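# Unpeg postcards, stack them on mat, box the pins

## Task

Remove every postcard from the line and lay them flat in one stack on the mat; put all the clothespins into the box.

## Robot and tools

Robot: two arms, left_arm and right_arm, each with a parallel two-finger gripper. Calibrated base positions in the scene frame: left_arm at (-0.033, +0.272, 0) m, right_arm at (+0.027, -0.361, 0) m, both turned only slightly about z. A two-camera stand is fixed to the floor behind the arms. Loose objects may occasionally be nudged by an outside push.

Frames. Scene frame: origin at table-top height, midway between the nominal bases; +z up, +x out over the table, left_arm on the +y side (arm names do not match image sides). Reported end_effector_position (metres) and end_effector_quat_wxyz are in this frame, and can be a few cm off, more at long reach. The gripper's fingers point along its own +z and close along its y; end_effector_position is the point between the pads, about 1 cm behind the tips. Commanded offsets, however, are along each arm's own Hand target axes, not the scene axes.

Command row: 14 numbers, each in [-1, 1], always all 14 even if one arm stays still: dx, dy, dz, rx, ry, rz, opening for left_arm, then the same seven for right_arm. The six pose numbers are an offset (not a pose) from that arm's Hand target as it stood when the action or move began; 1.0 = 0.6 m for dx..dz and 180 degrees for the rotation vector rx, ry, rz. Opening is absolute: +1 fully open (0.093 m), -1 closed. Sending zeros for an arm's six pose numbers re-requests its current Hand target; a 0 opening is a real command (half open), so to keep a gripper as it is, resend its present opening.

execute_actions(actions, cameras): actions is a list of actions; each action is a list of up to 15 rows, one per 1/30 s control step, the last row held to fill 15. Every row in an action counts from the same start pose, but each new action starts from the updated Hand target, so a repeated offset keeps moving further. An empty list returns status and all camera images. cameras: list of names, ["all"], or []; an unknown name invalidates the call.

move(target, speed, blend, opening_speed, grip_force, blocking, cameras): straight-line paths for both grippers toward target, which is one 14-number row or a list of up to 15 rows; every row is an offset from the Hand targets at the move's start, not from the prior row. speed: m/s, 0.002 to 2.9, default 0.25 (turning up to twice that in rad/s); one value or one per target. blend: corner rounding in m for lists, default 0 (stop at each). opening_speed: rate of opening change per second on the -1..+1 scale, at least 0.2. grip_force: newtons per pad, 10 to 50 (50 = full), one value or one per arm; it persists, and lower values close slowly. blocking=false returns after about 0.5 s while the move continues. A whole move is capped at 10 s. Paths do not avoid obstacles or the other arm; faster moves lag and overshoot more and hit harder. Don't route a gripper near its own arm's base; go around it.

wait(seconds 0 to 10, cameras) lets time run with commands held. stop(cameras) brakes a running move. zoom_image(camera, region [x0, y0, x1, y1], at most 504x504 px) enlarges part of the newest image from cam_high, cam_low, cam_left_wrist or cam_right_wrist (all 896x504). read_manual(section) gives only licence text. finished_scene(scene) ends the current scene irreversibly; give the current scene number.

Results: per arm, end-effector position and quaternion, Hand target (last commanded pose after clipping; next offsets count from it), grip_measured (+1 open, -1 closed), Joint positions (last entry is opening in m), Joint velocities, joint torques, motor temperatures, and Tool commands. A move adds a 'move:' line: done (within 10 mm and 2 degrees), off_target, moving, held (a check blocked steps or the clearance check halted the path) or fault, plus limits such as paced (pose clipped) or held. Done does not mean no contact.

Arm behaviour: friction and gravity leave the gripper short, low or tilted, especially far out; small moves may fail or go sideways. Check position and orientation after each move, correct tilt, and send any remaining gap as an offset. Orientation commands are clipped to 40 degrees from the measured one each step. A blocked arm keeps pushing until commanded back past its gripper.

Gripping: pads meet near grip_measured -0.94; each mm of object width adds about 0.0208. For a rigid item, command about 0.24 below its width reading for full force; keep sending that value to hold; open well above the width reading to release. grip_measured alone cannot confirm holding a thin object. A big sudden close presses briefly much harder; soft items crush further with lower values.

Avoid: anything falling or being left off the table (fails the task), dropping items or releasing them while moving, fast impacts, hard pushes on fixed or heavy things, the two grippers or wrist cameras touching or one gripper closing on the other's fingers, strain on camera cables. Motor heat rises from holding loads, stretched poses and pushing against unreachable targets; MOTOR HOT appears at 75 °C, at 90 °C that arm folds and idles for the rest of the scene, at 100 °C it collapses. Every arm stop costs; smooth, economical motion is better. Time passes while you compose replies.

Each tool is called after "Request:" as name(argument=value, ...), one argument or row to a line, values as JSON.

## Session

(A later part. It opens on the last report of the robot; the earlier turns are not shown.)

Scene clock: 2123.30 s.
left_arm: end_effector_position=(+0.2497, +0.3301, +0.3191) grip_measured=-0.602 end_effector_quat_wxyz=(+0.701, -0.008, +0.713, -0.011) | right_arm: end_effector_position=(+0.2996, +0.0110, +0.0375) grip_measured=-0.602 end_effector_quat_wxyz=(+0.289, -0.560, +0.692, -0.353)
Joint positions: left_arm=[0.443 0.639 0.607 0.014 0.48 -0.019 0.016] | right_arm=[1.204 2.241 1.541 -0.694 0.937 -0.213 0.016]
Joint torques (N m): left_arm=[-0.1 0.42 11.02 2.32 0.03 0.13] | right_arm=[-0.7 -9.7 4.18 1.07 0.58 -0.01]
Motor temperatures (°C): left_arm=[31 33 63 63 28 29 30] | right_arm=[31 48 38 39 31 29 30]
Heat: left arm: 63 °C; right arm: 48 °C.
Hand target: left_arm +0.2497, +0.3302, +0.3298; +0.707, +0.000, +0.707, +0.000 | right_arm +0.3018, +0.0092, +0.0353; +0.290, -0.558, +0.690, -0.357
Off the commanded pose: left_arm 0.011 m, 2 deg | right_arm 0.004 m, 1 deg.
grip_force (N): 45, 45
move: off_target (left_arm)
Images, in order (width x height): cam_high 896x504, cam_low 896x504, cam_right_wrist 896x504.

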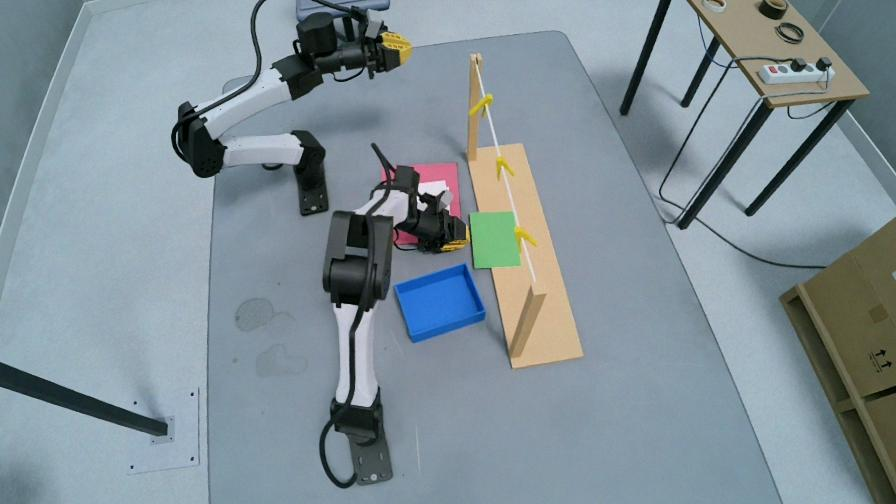

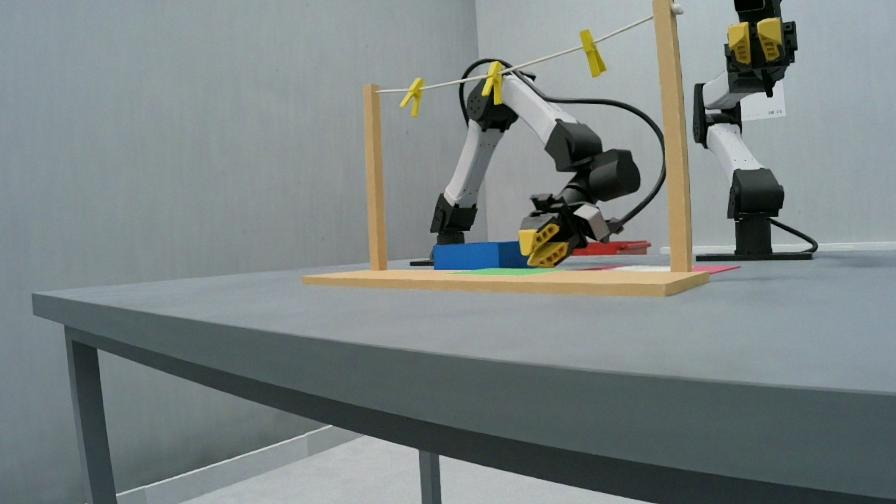

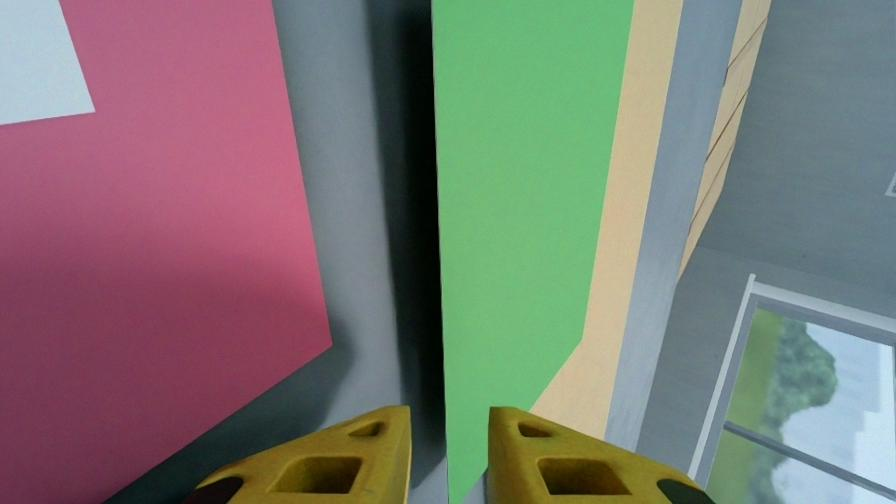

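Request:
move(
  target=[0,0,0,0,0,0,-0.6, 0.002,0.0228,0.004,0,0,0,-0.6],
  speed=0.03,
  cameras=["cam_low","cam_right_wrist"],
)

Request:
zoom_image(
  camera="cam_low",
  region=[440, 200, 640, 300],
)

Scene clock: 2145.53 s.
left_arm: end_effector_position=(+0.2497, +0.3301, +0.3191) grip_measured=-0.602 end_effector_quat_wxyz=(+0.701, -0.008, +0.713, -0.011) | right_arm: end_effector_position=(+0.2978, +0.0086, +0.0276) grip_measured=-0.602 end_effector_quat_wxyz=(+0.286, -0.560, +0.691, -0.356)
Joint positions: left_arm=[0.443 0.639 0.607 0.014 0.48 -0.019 0.016] | right_arm=[1.206 2.256 1.523 -0.675 0.939 -0.205 0.016]
Joint torques (N m): left_arm=[-0.01 0.59 10.97 2.29 0.03 0.16] | right_arm=[0.34 -9.24 3.96 1.09 0.58 0.19]
Motor temperatures (°C): left_arm=[31 33 63 63 28 29 30] | right_arm=[31 52 37 38 31 29 30]
Heat: left arm: 63 °C; right arm: 52 °C.
Hand target: left_arm +0.2497, +0.3302, +0.3298; +0.707, +0.000, +0.707, +0.000 | right_arm +0.2959, +0.0092, +0.0227; +0.290, -0.558, +0.690, -0.357
Off the commanded pose: left_arm 0.011 m, 2 deg | right_arm 0.005 m, 1 deg.
grip_force (N): 45, 45
move: off_target (left_arm)
Images, in order (width x height): cam_low 896x504, cam_right_wrist 896x504.

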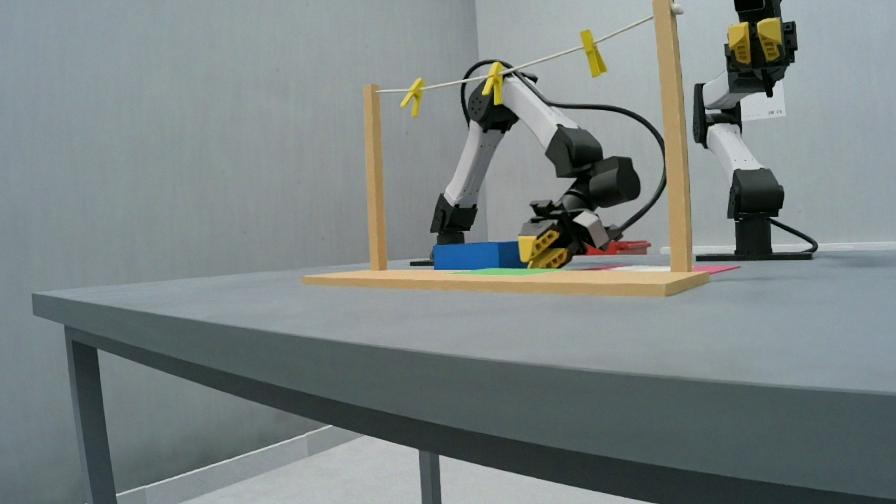

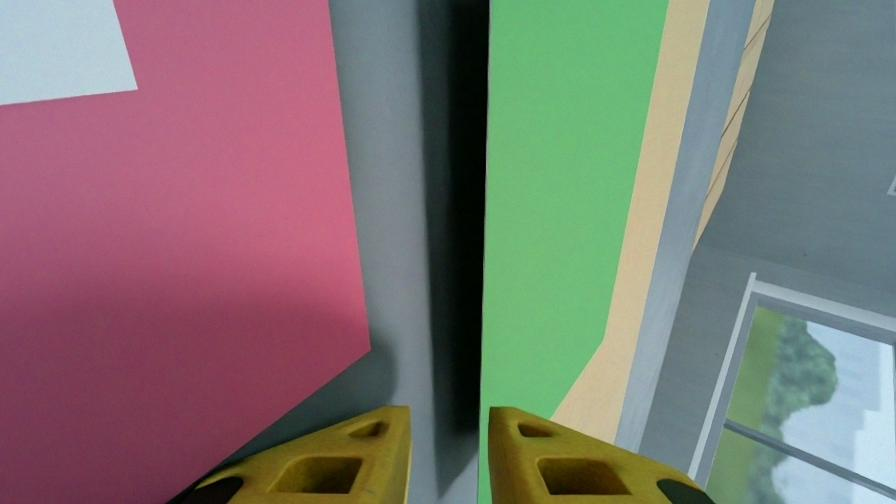

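Scaled by 2.520.

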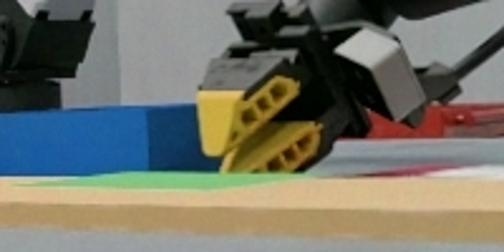

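Request:
move(
  target=[0,0,0,0,0,0,-0.6, 0,-0.0172,0.0259,0,0,0,-0.6],
  speed=0.03,
  cameras=["cam_low","cam_right_wrist","cam_high"],
)

Request:
zoom_image(
  camera="cam_low",
  region=[440, 200, 640, 300],
)

Scene clock: 2161.73 s.
left_arm: end_effector_position=(+0.2497, +0.3301, +0.3191) grip_measured=-0.602 end_effector_quat_wxyz=(+0.701, -0.008, +0.713, -0.011) | right_arm: end_effector_position=(+0.3083, +0.0086, +0.0273) grip_measured=-0.602 end_effector_quat_wxyz=(+0.289, -0.564, +0.686, -0.357)
Joint positions: left_arm=[0.443 0.639 0.607 0.014 0.48 -0.019 0.016] | right_arm=[1.184 2.256 1.515 -0.623 0.939 -0.265 0.016]
Joint torques (N m): left_arm=[-0.12 0.54 10.88 2.36 0.02 0.24] | right_arm=[-1.7 -9.54 3.7 1.36 0.48 0.05]
Motor temperatures (°C): left_arm=[31 33 64 63 28 29 30] | right_arm=[31 51 36 38 31 29 30]
Heat: left arm: 64 °C; right arm: 51 °C.
Hand target: left_arm +0.2497, +0.3302, +0.3298; +0.707, +0.000, +0.707, +0.000 | right_arm +0.3141, +0.0054, +0.0223; +0.290, -0.558, +0.690, -0.357
Off the commanded pose: left_arm 0.011 m, 2 deg | right_arm 0.008 m, 1 deg.
grip_force (N): 45, 45
move: off_target (left_arm)
Images, in order (width x height): cam_high 896x504, cam_low 896x504, cam_right_wrist 896x504.

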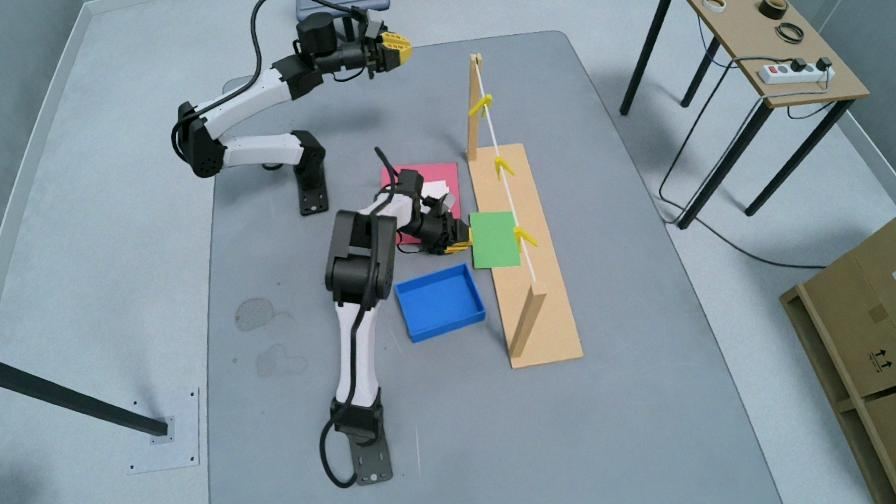

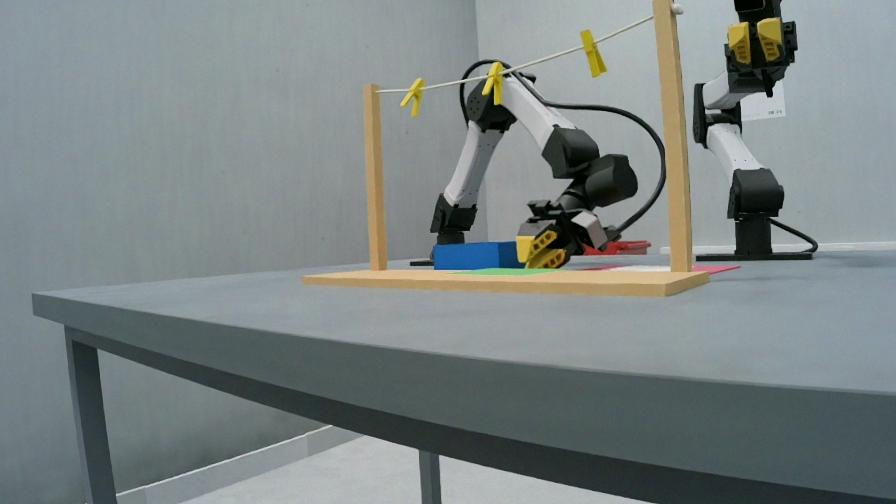

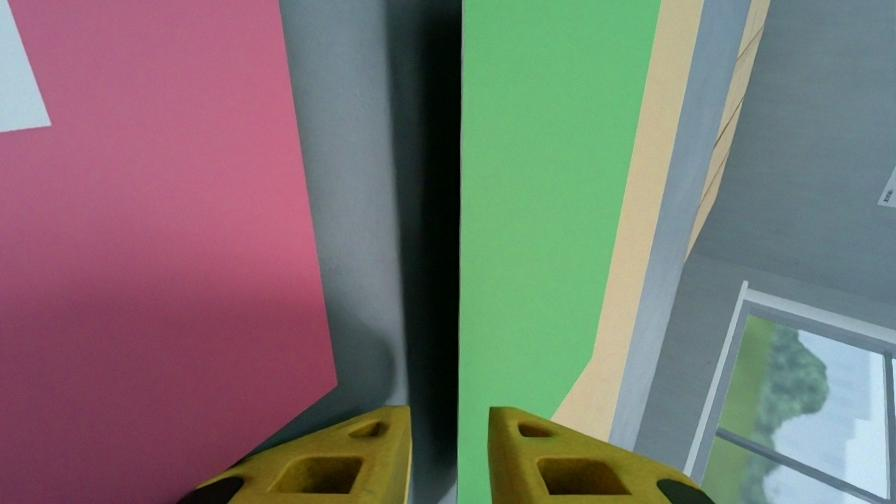

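Scaled by 2.520.

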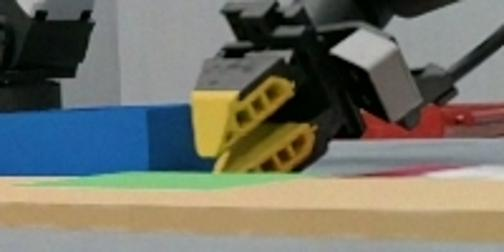

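Request:
zoom_image(
  camera="cam_high",
  region=[420, 190, 540, 290],
)

Request:
zoom_image(
  camera="cam_right_wrist",
  region=[380, 380, 620, 504],
)

Scaled by 4.200.

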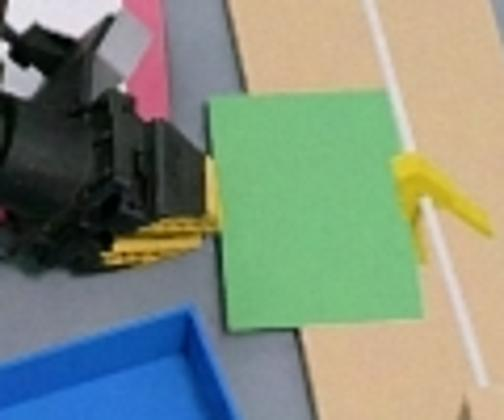

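Scaled by 2.100.

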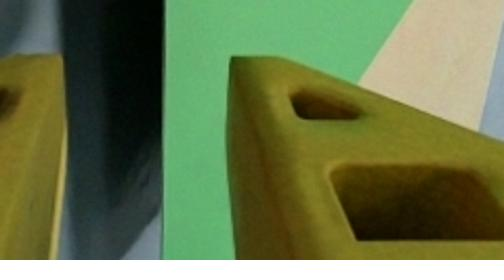

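Request:
move(
  target=[0,0,0,0,0,0,-0.6, 0,-0.025,0.0197,0,0,0,-0.6],
  speed=0.03,
  cameras=["cam_low","cam_right_wrist","cam_high"],
)

Request:
zoom_image(
  camera="cam_high",
  region=[420, 190, 540, 290],
)

Request:
zoom_image(
  camera="cam_right_wrist",
  region=[380, 380, 620, 504],
)

Scene clock: 2192.67 s.
left_arm: end_effector_position=(+0.2497, +0.3301, +0.3191) grip_measured=-0.602 end_effector_quat_wxyz=(+0.701, -0.008, +0.713, -0.011) | right_arm: end_effector_position=(+0.3311, +0.0032, +0.0298) grip_measured=-0.602 end_effector_quat_wxyz=(+0.291, -0.557, +0.688, -0.361)
Joint positions: left_arm=[0.443 0.639 0.607 0.014 0.48 -0.019 0.016] | right_arm=[1.132 2.256 1.515 -0.561 0.939 -0.332 0.016]
Joint torques (N m): left_arm=[-0.2 0.59 10.99 2.31 -0.02 0.22] | right_arm=[-0.83 -10.45 3.86 1.29 0.35 0.02]
Motor temperatures (°C): left_arm=[31 33 64 63 28 29 30] | right_arm=[32 52 36 38 31 29 30]
Heat: left arm: 64 °C; right arm: 52 °C.
Hand target: left_arm +0.2497, +0.3302, +0.3298; +0.707, +0.000, +0.707, +0.000 | right_arm +0.3320, +0.0016, +0.0277; +0.290, -0.558, +0.690, -0.357
Off the commanded pose: left_arm 0.011 m, 2 deg | right_arm 0.003 m, 1 deg.
grip_force (N): 45, 45
move: off_target (left_arm)
Images, in order (width x height): cam_high 896x504, cam_low 896x504, cam_right_wrist 896x504.

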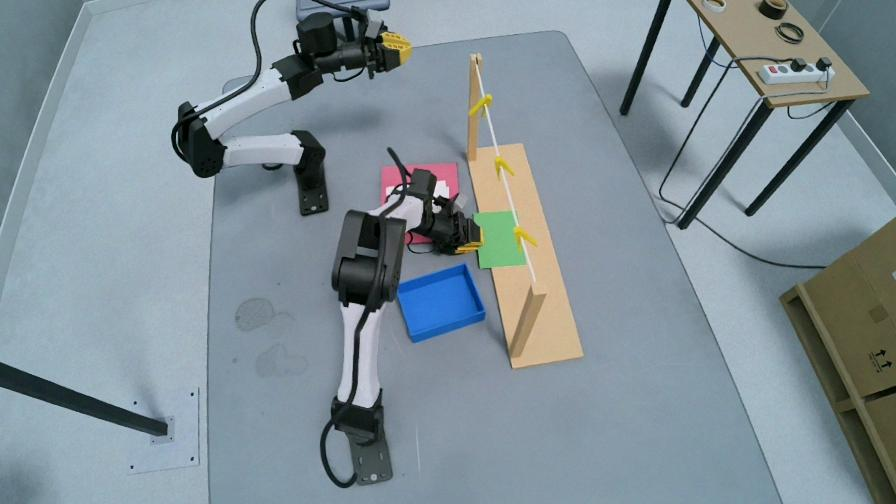

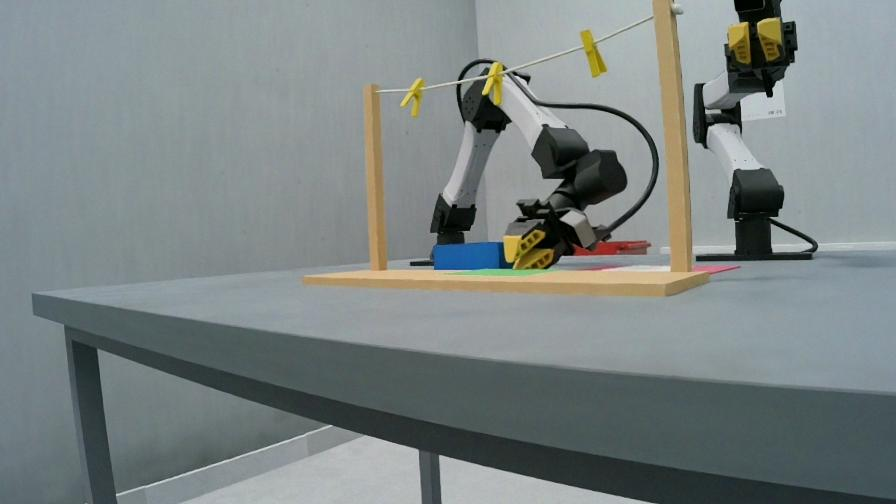

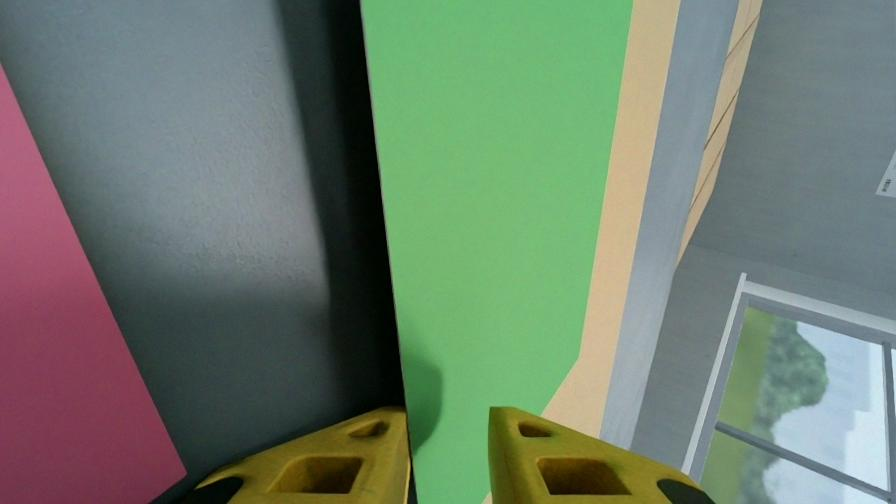

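Scaled by 4.200.

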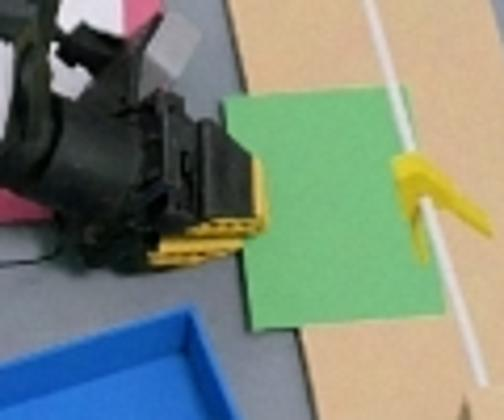

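Scaled by 2.100.

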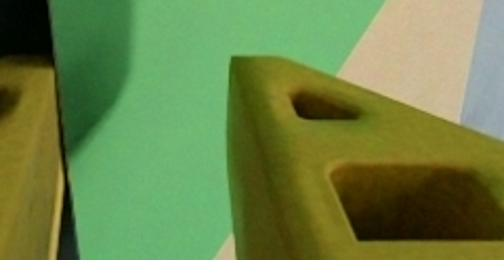

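Request:
move(
  target=[0,0,0,0,0,0,-0.6, 0,-0.0205,-0.0144,0,0,0,-0.6],
  speed=0.03,
  cameras=["cam_low","cam_right_wrist","cam_high"],
)

Request:
zoom_image(
  camera="cam_low",
  region=[440, 200, 640, 300],
)

Request:
zoom_image(
  camera="cam_right_wrist",
  region=[380, 380, 620, 504],
)

Scene clock: 2215.53 s.
left_arm: end_effector_position=(+0.2497, +0.3301, +0.3191) grip_measured=-0.602 end_effector_quat_wxyz=(+0.701, -0.008, +0.713, -0.011) | right_arm: end_effector_position=(+0.3296, -0.0003, +0.0288) grip_measured=-0.602 end_effector_quat_wxyz=(+0.282, -0.563, +0.685, -0.366)
Joint positions: left_arm=[0.443 0.639 0.607 0.014 0.48 -0.019 0.016] | right_arm=[1.132 2.256 1.515 -0.584 0.939 -0.334 0.016]
Joint torques (N m): left_arm=[-0.1 0.32 11.03 2.31 0.03 0.18] | right_arm=[-0.84 -12.62 5.3 0.97 0.35 0.01]
Motor temperatures (°C): left_arm=[31 32 64 63 28 29 30] | right_arm=[32 53 36 38 31 29 30]
Heat: left arm: 64 °C; right arm: 53 °C.
Hand target: left_arm +0.2497, +0.3302, +0.3298; +0.707, +0.000, +0.707, +0.000 | right_arm +0.3320, +0.0016, +0.0428; +0.290, -0.558, +0.690, -0.357
Off the commanded pose: left_arm 0.011 m, 2 deg | right_arm 0.014 m, 2 deg.
grip_force (N): 45, 45
move: off_target (left_arm, right_arm)
Images, in order (width x height): cam_high 896x504, cam_low 896x504, cam_right_wrist 896x504.

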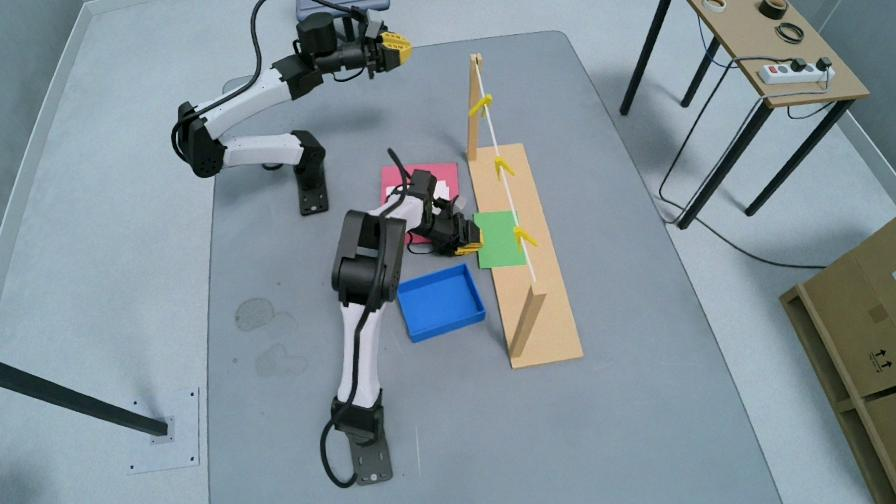

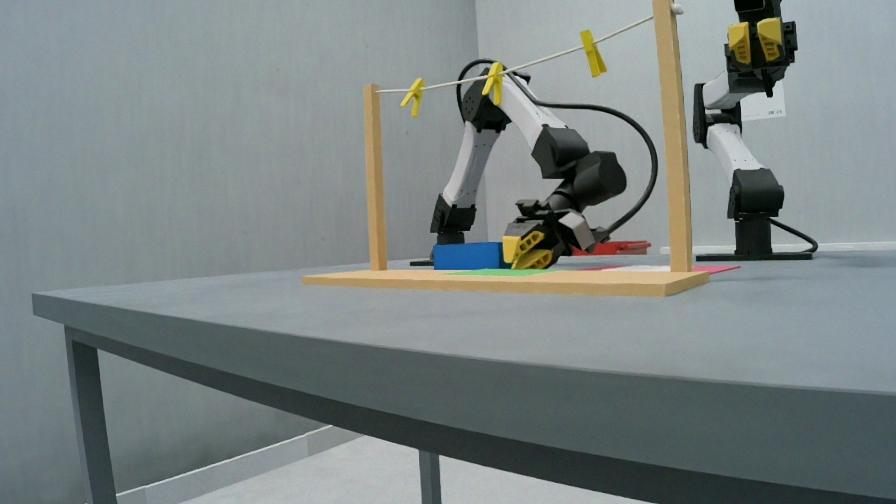

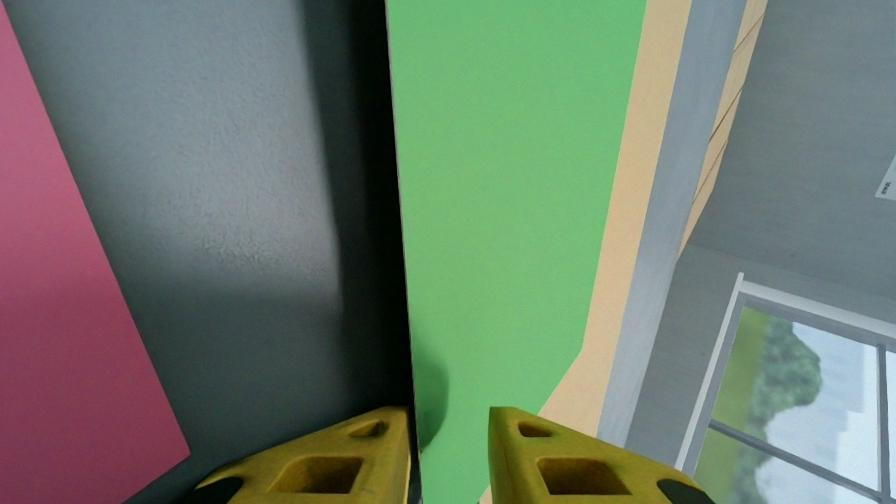

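Scaled by 2.520.

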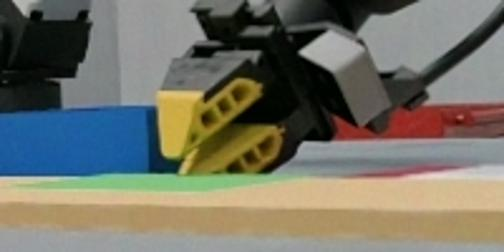

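Scaled by 2.100.

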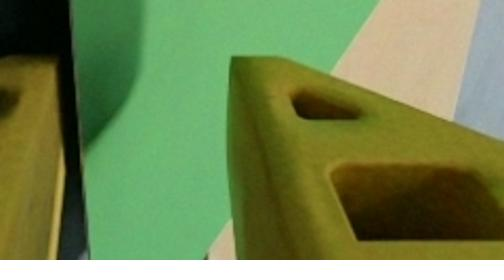

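Request:
move(
  target=[0,0,0,0,0,0,-0.6, 0,-0.0137,-0.0096,0,0,0,-0.6],
  speed=0.03,
  cameras=["cam_low","cam_right_wrist","cam_high"],
)

Request:
zoom_image(
  camera="cam_low",
  region=[440, 200, 640, 300],
)

Request:
zoom_image(
  camera="cam_right_wrist",
  region=[380, 380, 620, 504],
)

Scene clock: 2225.10 s.
left_arm: end_effector_position=(+0.2497, +0.3301, +0.3191) grip_measured=-0.602 end_effector_quat_wxyz=(+0.701, -0.008, +0.713, -0.011) | right_arm: end_effector_position=(+0.3280, -0.0040, +0.0336) grip_measured=-0.602 end_effector_quat_wxyz=(+0.275, -0.566, +0.683, -0.370)
Joint positions: left_arm=[0.443 0.639 0.607 0.014 0.48 -0.019 0.016] | right_arm=[1.132 2.242 1.515 -0.615 0.939 -0.334 0.016]
Joint torques (N m): left_arm=[0.06 0.35 11.1 2.27 0.06 0.23] | right_arm=[-0.87 -12.85 6.38 0.93 0.35 0.01]
Motor temperatures (°C): left_arm=[31 32 65 63 28 29 30] | right_arm=[31 55 36 37 31 29 30]
Heat: left arm: 65 °C; right arm: 55 °C.
Hand target: left_arm +0.2497, +0.3302, +0.3298; +0.707, +0.000, +0.707, +0.000 | right_arm +0.3320, +0.0015, +0.0527; +0.290, -0.558, +0.690, -0.357
Off the commanded pose: left_arm 0.011 m, 2 deg | right_arm 0.020 m, 3 deg.
grip_force (N): 45, 45
move: off_target (left_arm, right_arm)
Images, in order (width x height): cam_high 896x504, cam_low 896x504, cam_right_wrist 896x504.

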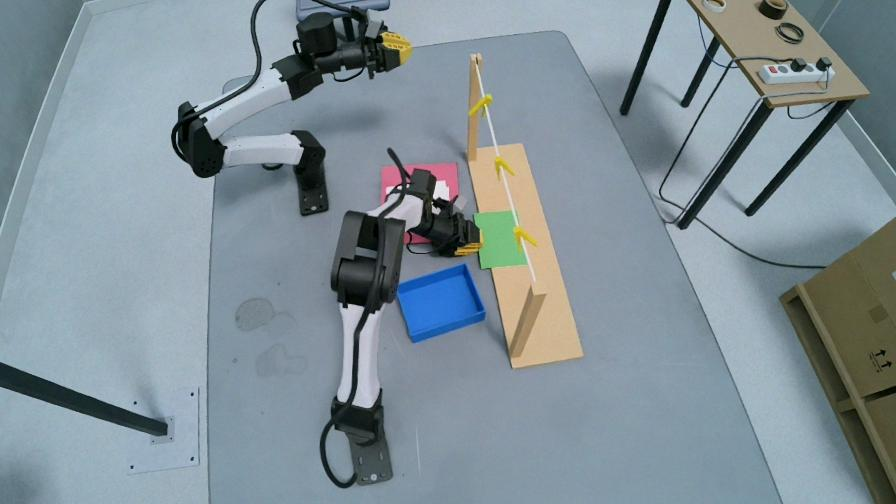

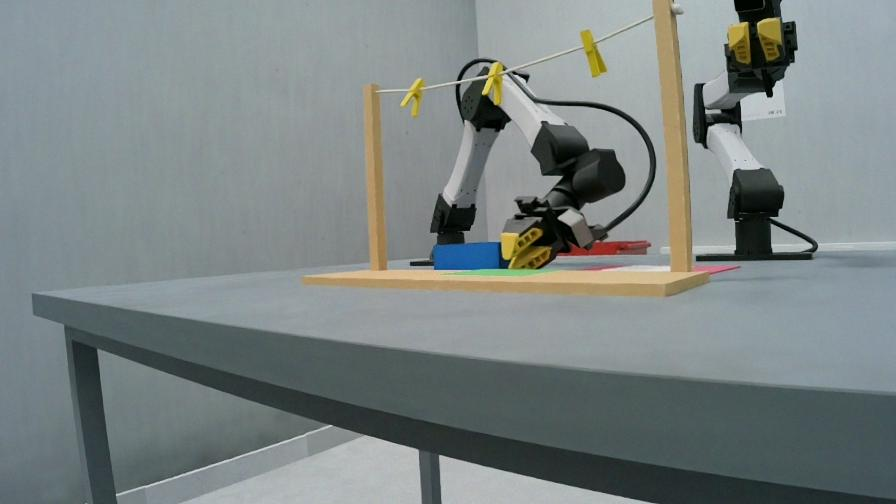

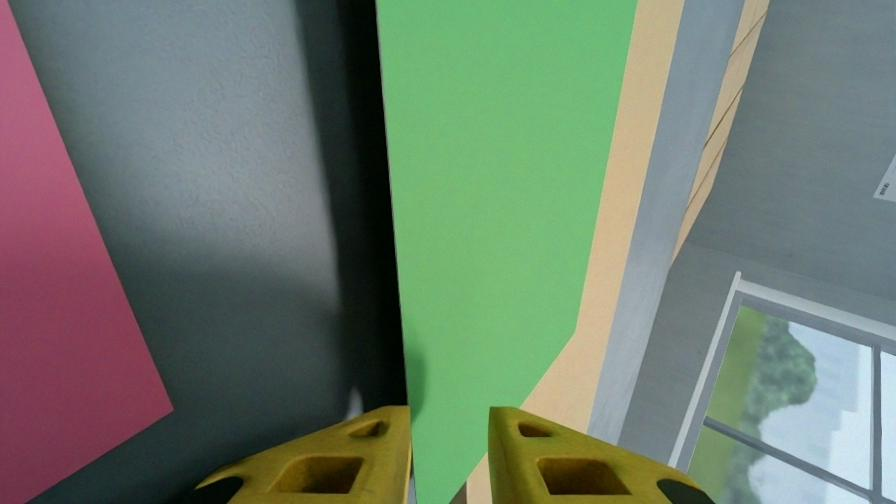

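Scaled by 2.520.

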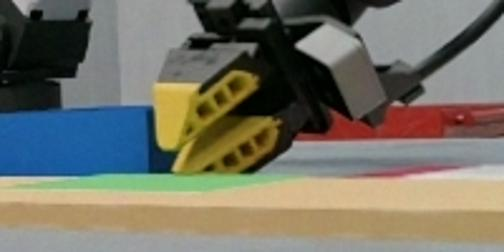

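Scaled by 2.100.

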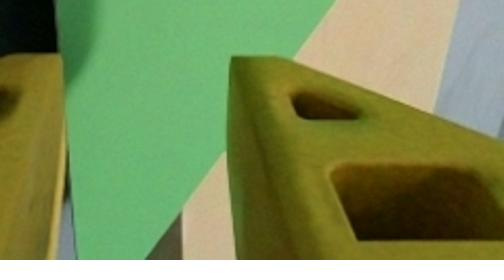

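Request:
move(
  target=[
    [0,0,0,0,0,0,-0.6, 0,0.0263,-0.0587,0,0,0,-0.6],
    [0,0,0,0,0,0,-0.6, -0.0109,-0.0319,-0.0918,-0.0376,-0.0083,-0.0073,-1],
    [0,0,0,0,0,0,-0.6, -0.045,-0.0465,0.0452,-0.0376,-0.0083,-0.0073,-1],
  ],
  speed=0.1,
  cameras=["cam_low","cam_right_wrist","cam_high"],
)

Request:
zoom_image(
  camera="cam_high",
  region=[420, 190, 540, 290],
)

Scene clock: 2302.20 s.
left_arm: end_effector_position=(+0.2497, +0.3301, +0.3191) grip_measured=-0.602 end_effector_quat_wxyz=(+0.701, -0.008, +0.713, -0.011) | right_arm: end_effector_position=(+0.3712, +0.0109, +0.0567) grip_measured=-0.990 end_effector_quat_wxyz=(+0.251, -0.588, +0.698, -0.323)
Joint positions: left_arm=[0.443 0.639 0.607 0.014 0.48 -0.019 0.016] | right_arm=[1.03 2.278 1.735 -0.711 0.794 -0.471 0]
Joint torques (N m): left_arm=[-0.02 0.46 10.93 2.28 0.08 0.2] | right_arm=[-0.46 -10.02 7.5 1.4 0.22 -0.01]
Motor temperatures (°C): left_arm=[31 32 66 63 28 29 30] | right_arm=[31 63 39 35 31 29 30]
Heat: left arm: 66 °C; right arm: 63 °C.
Hand target: left_arm +0.2497, +0.3302, +0.3298; +0.707, +0.000, +0.707, +0.000 | right_arm +0.3751, +0.0198, +0.0599; +0.262, -0.587, +0.700, -0.312
Off the commanded pose: left_arm 0.011 m, 2 deg | right_arm 0.010 m, 2 deg.
grip_force (N): 45, 45
move: off_target (left_arm); target 2's new opening was sent with right_arm's hand 0.019 m and 3 deg from that target
Images, in order (width x height): cam_high 896x504, cam_low 896x504, cam_right_wrist 896x504.

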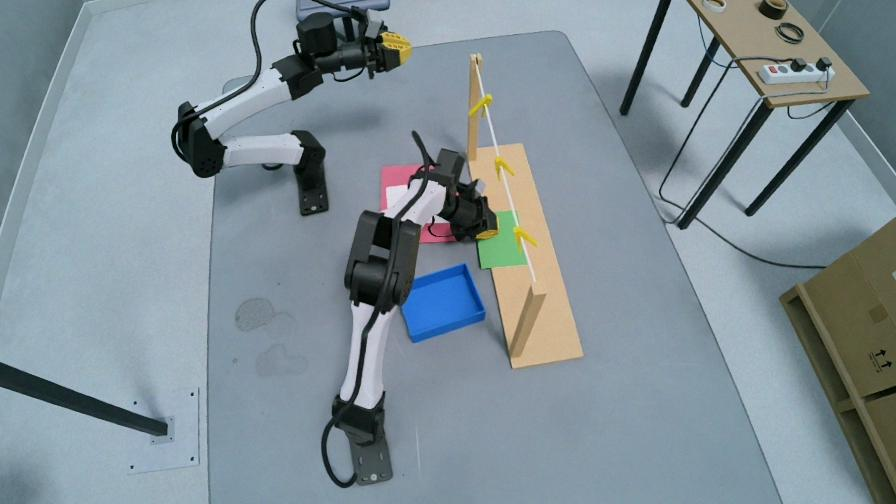

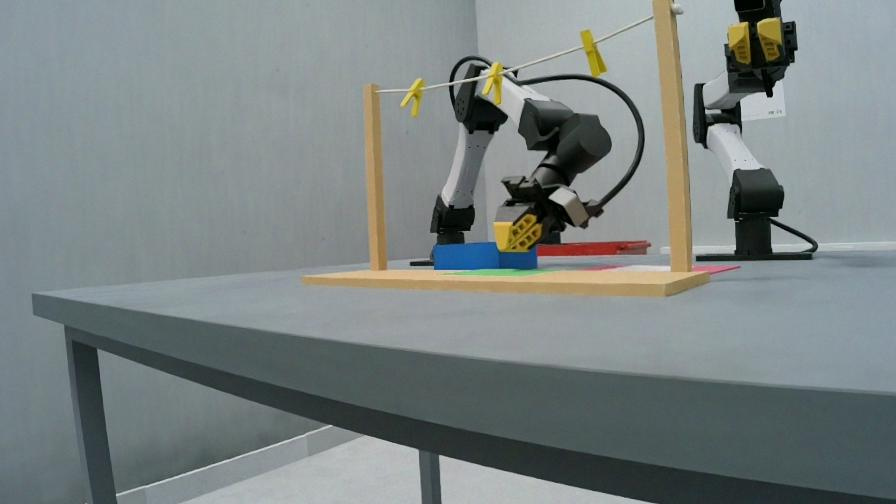

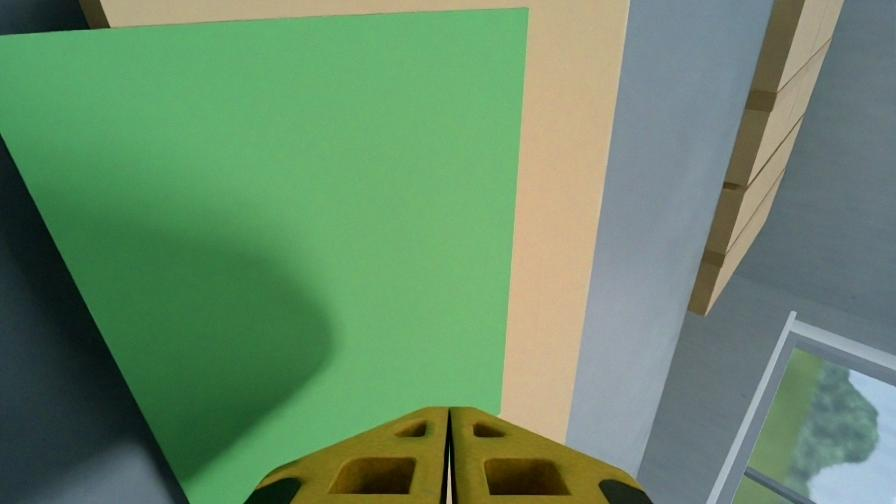

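Scaled by 4.200.

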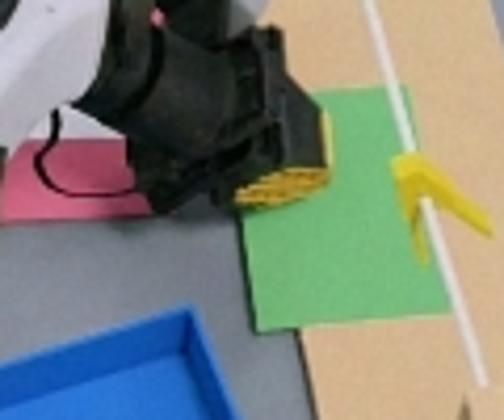

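Request:
move(
  target=[
    [0,0,0,0,0,0,-0.6, 0,0.0471,0.0424,0,0,0,-1],
    [0,0,0,0,0,0,-0.6, 0,0.0716,0.0152,0,0,0,-1],
  ],
  speed=0.05,
  cameras=["cam_low","cam_right_wrist","cam_high"],
)

Request:
zoom_image(
  camera="cam_high",
  region=[420, 190, 540, 290],
)

Scene clock: 2320.17 s.
left_arm: end_effector_position=(+0.2497, +0.3301, +0.3191) grip_measured=-0.602 end_effector_quat_wxyz=(+0.701, -0.008, +0.713, -0.011) | right_arm: end_effector_position=(+0.3608, +0.0286, +0.0295) grip_measured=-0.990 end_effector_quat_wxyz=(+0.277, -0.578, +0.700, -0.315)
Joint positions: left_arm=[0.443 0.639 0.607 0.014 0.48 -0.019 0.016] | right_arm=[1.069 2.329 1.694 -0.593 0.812 -0.425 0]
Joint torques (N m): left_arm=[-0.08 0.73 10.82 2.34 0.08 0.14] | right_arm=[0.16 -11.1 3.75 1.04 0.18 0.15]
Motor temperatures (°C): left_arm=[31 32 66 63 28 29 30] | right_arm=[31 59 38 35 31 29 30]
Heat: left arm: 66 °C; right arm: 59 °C.
Hand target: left_arm +0.2497, +0.3302, +0.3298; +0.707, +0.000, +0.707, +0.000 | right_arm +0.3534, +0.0239, +0.0220; +0.262, -0.587, +0.700, -0.312
Off the commanded pose: left_arm 0.011 m, 2 deg | right_arm 0.012 m, 2 deg.
grip_force (N): 45, 45
move: off_target (left_arm, right_arm)
Images, in order (width x height): cam_high 896x504, cam_low 896x504, cam_right_wrist 896x504.

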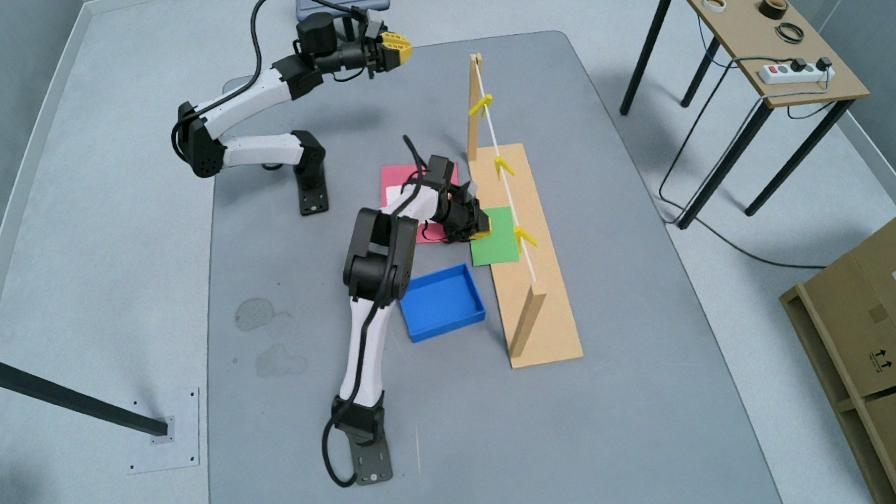

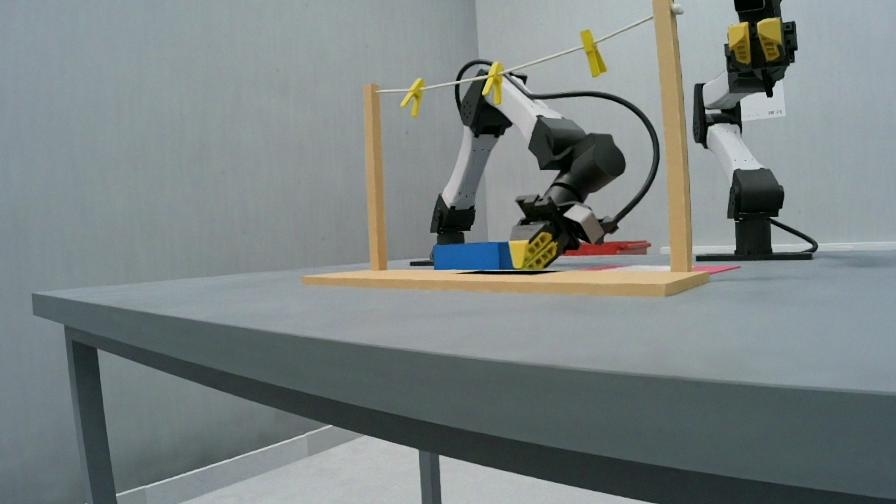

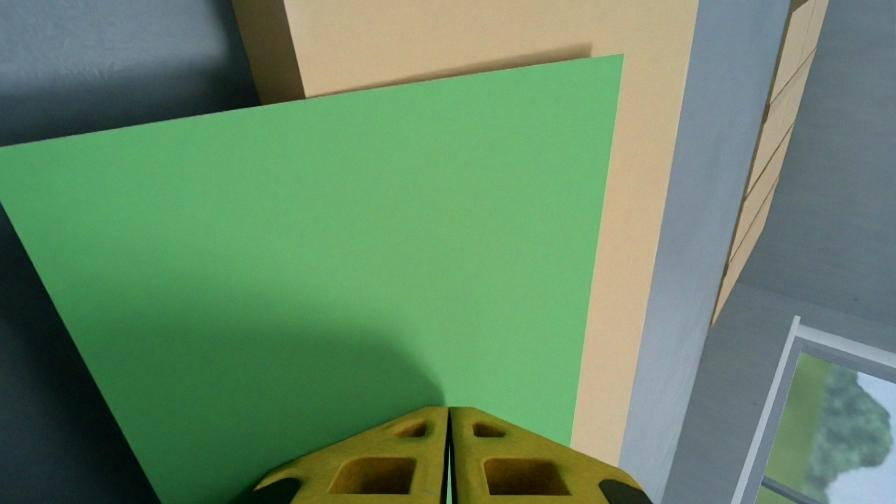

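Scaled by 4.200.

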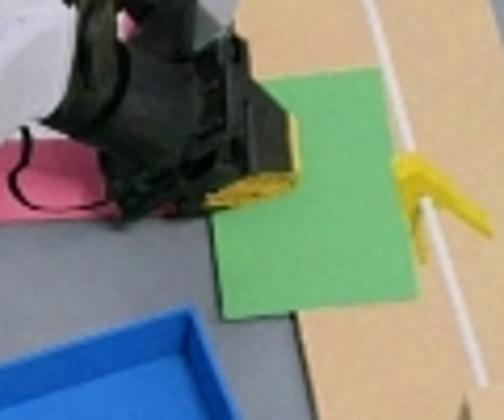

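Request:
move(
  target=[0,0,0,0,0,0,-0.6, 0,-0.0743,-0.0669,0,0,0,-1],
  speed=0.06,
  cameras=["cam_low","cam_right_wrist","cam_high"],
)

Request:
zoom_image(
  camera="cam_high",
  region=[420, 190, 540, 290],
)

Scene clock: 2334.97 s.
left_arm: end_effector_position=(+0.2497, +0.3301, +0.3191) grip_measured=-0.602 end_effector_quat_wxyz=(+0.701, -0.008, +0.713, -0.011) | right_arm: end_effector_position=(+0.3536, +0.0152, +0.0607) grip_measured=-0.990 end_effector_quat_wxyz=(+0.241, -0.594, +0.693, -0.328)
Joint positions: left_arm=[0.443 0.639 0.607 0.014 0.48 -0.019 0.016] | right_arm=[1.069 2.28 1.763 -0.797 0.808 -0.424 0]
Joint torques (N m): left_arm=[-0.17 0.34 11.1 2.25 -0.03 0.19] | right_arm=[0.17 -13.34 7.3 1.01 0.23 0.14]
Motor temperatures (°C): left_arm=[31 32 66 63 28 29 30] | right_arm=[31 60 38 35 31 29 30]
Heat: left arm: 66 °C; right arm: 60 °C.
Hand target: left_arm +0.2497, +0.3302, +0.3298; +0.707, +0.000, +0.707, +0.000 | right_arm +0.3534, +0.0238, +0.0820; +0.262, -0.587, +0.700, -0.312
Off the commanded pose: left_arm 0.011 m, 2 deg | right_arm 0.023 m, 3 deg.
grip_force (N): 45, 45
move: off_target (left_arm, right_arm)
Images, in order (width x height): cam_high 896x504, cam_low 896x504, cam_right_wrist 896x504.

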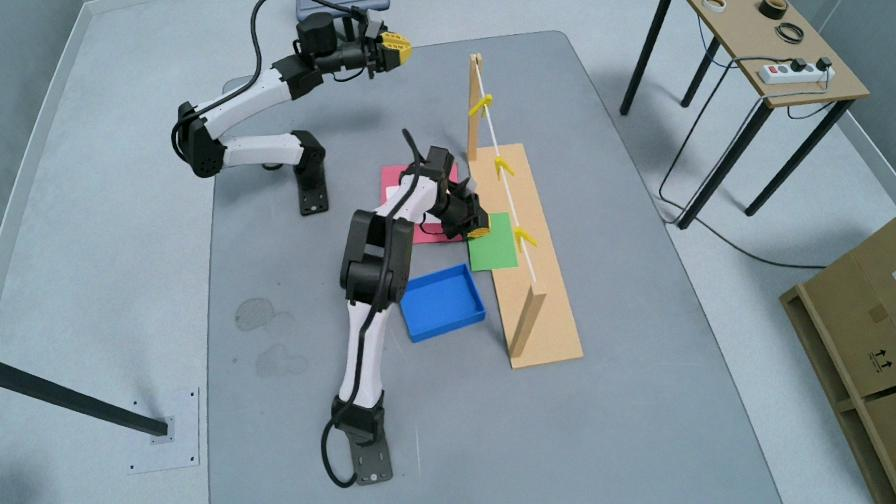

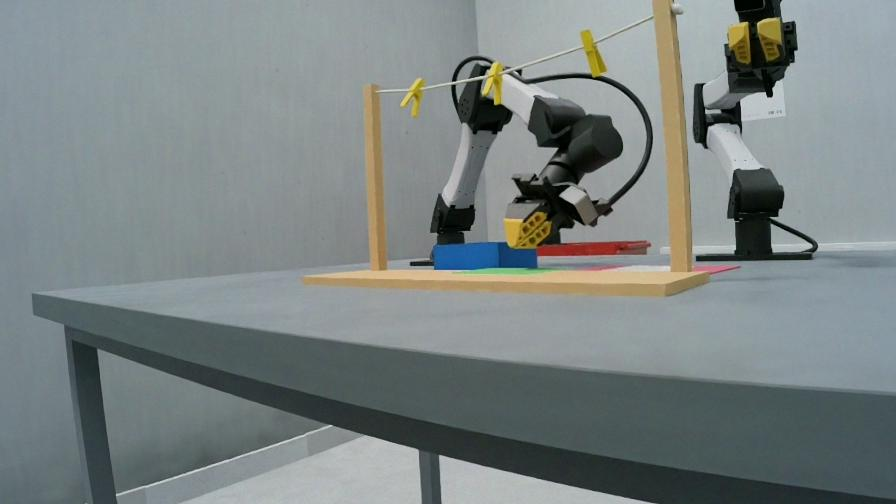

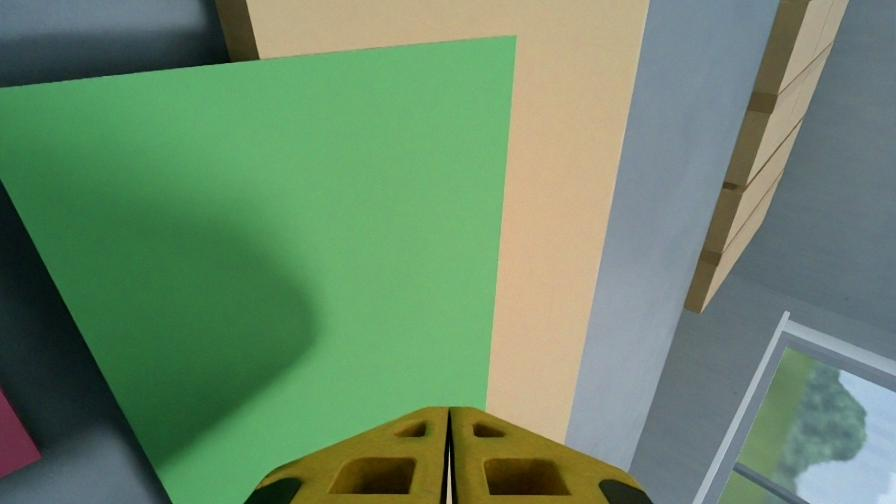

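Scaled by 4.200.

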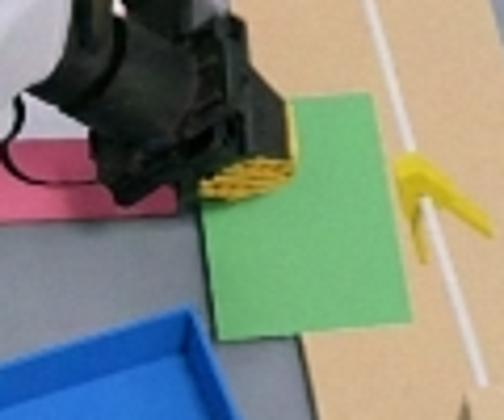

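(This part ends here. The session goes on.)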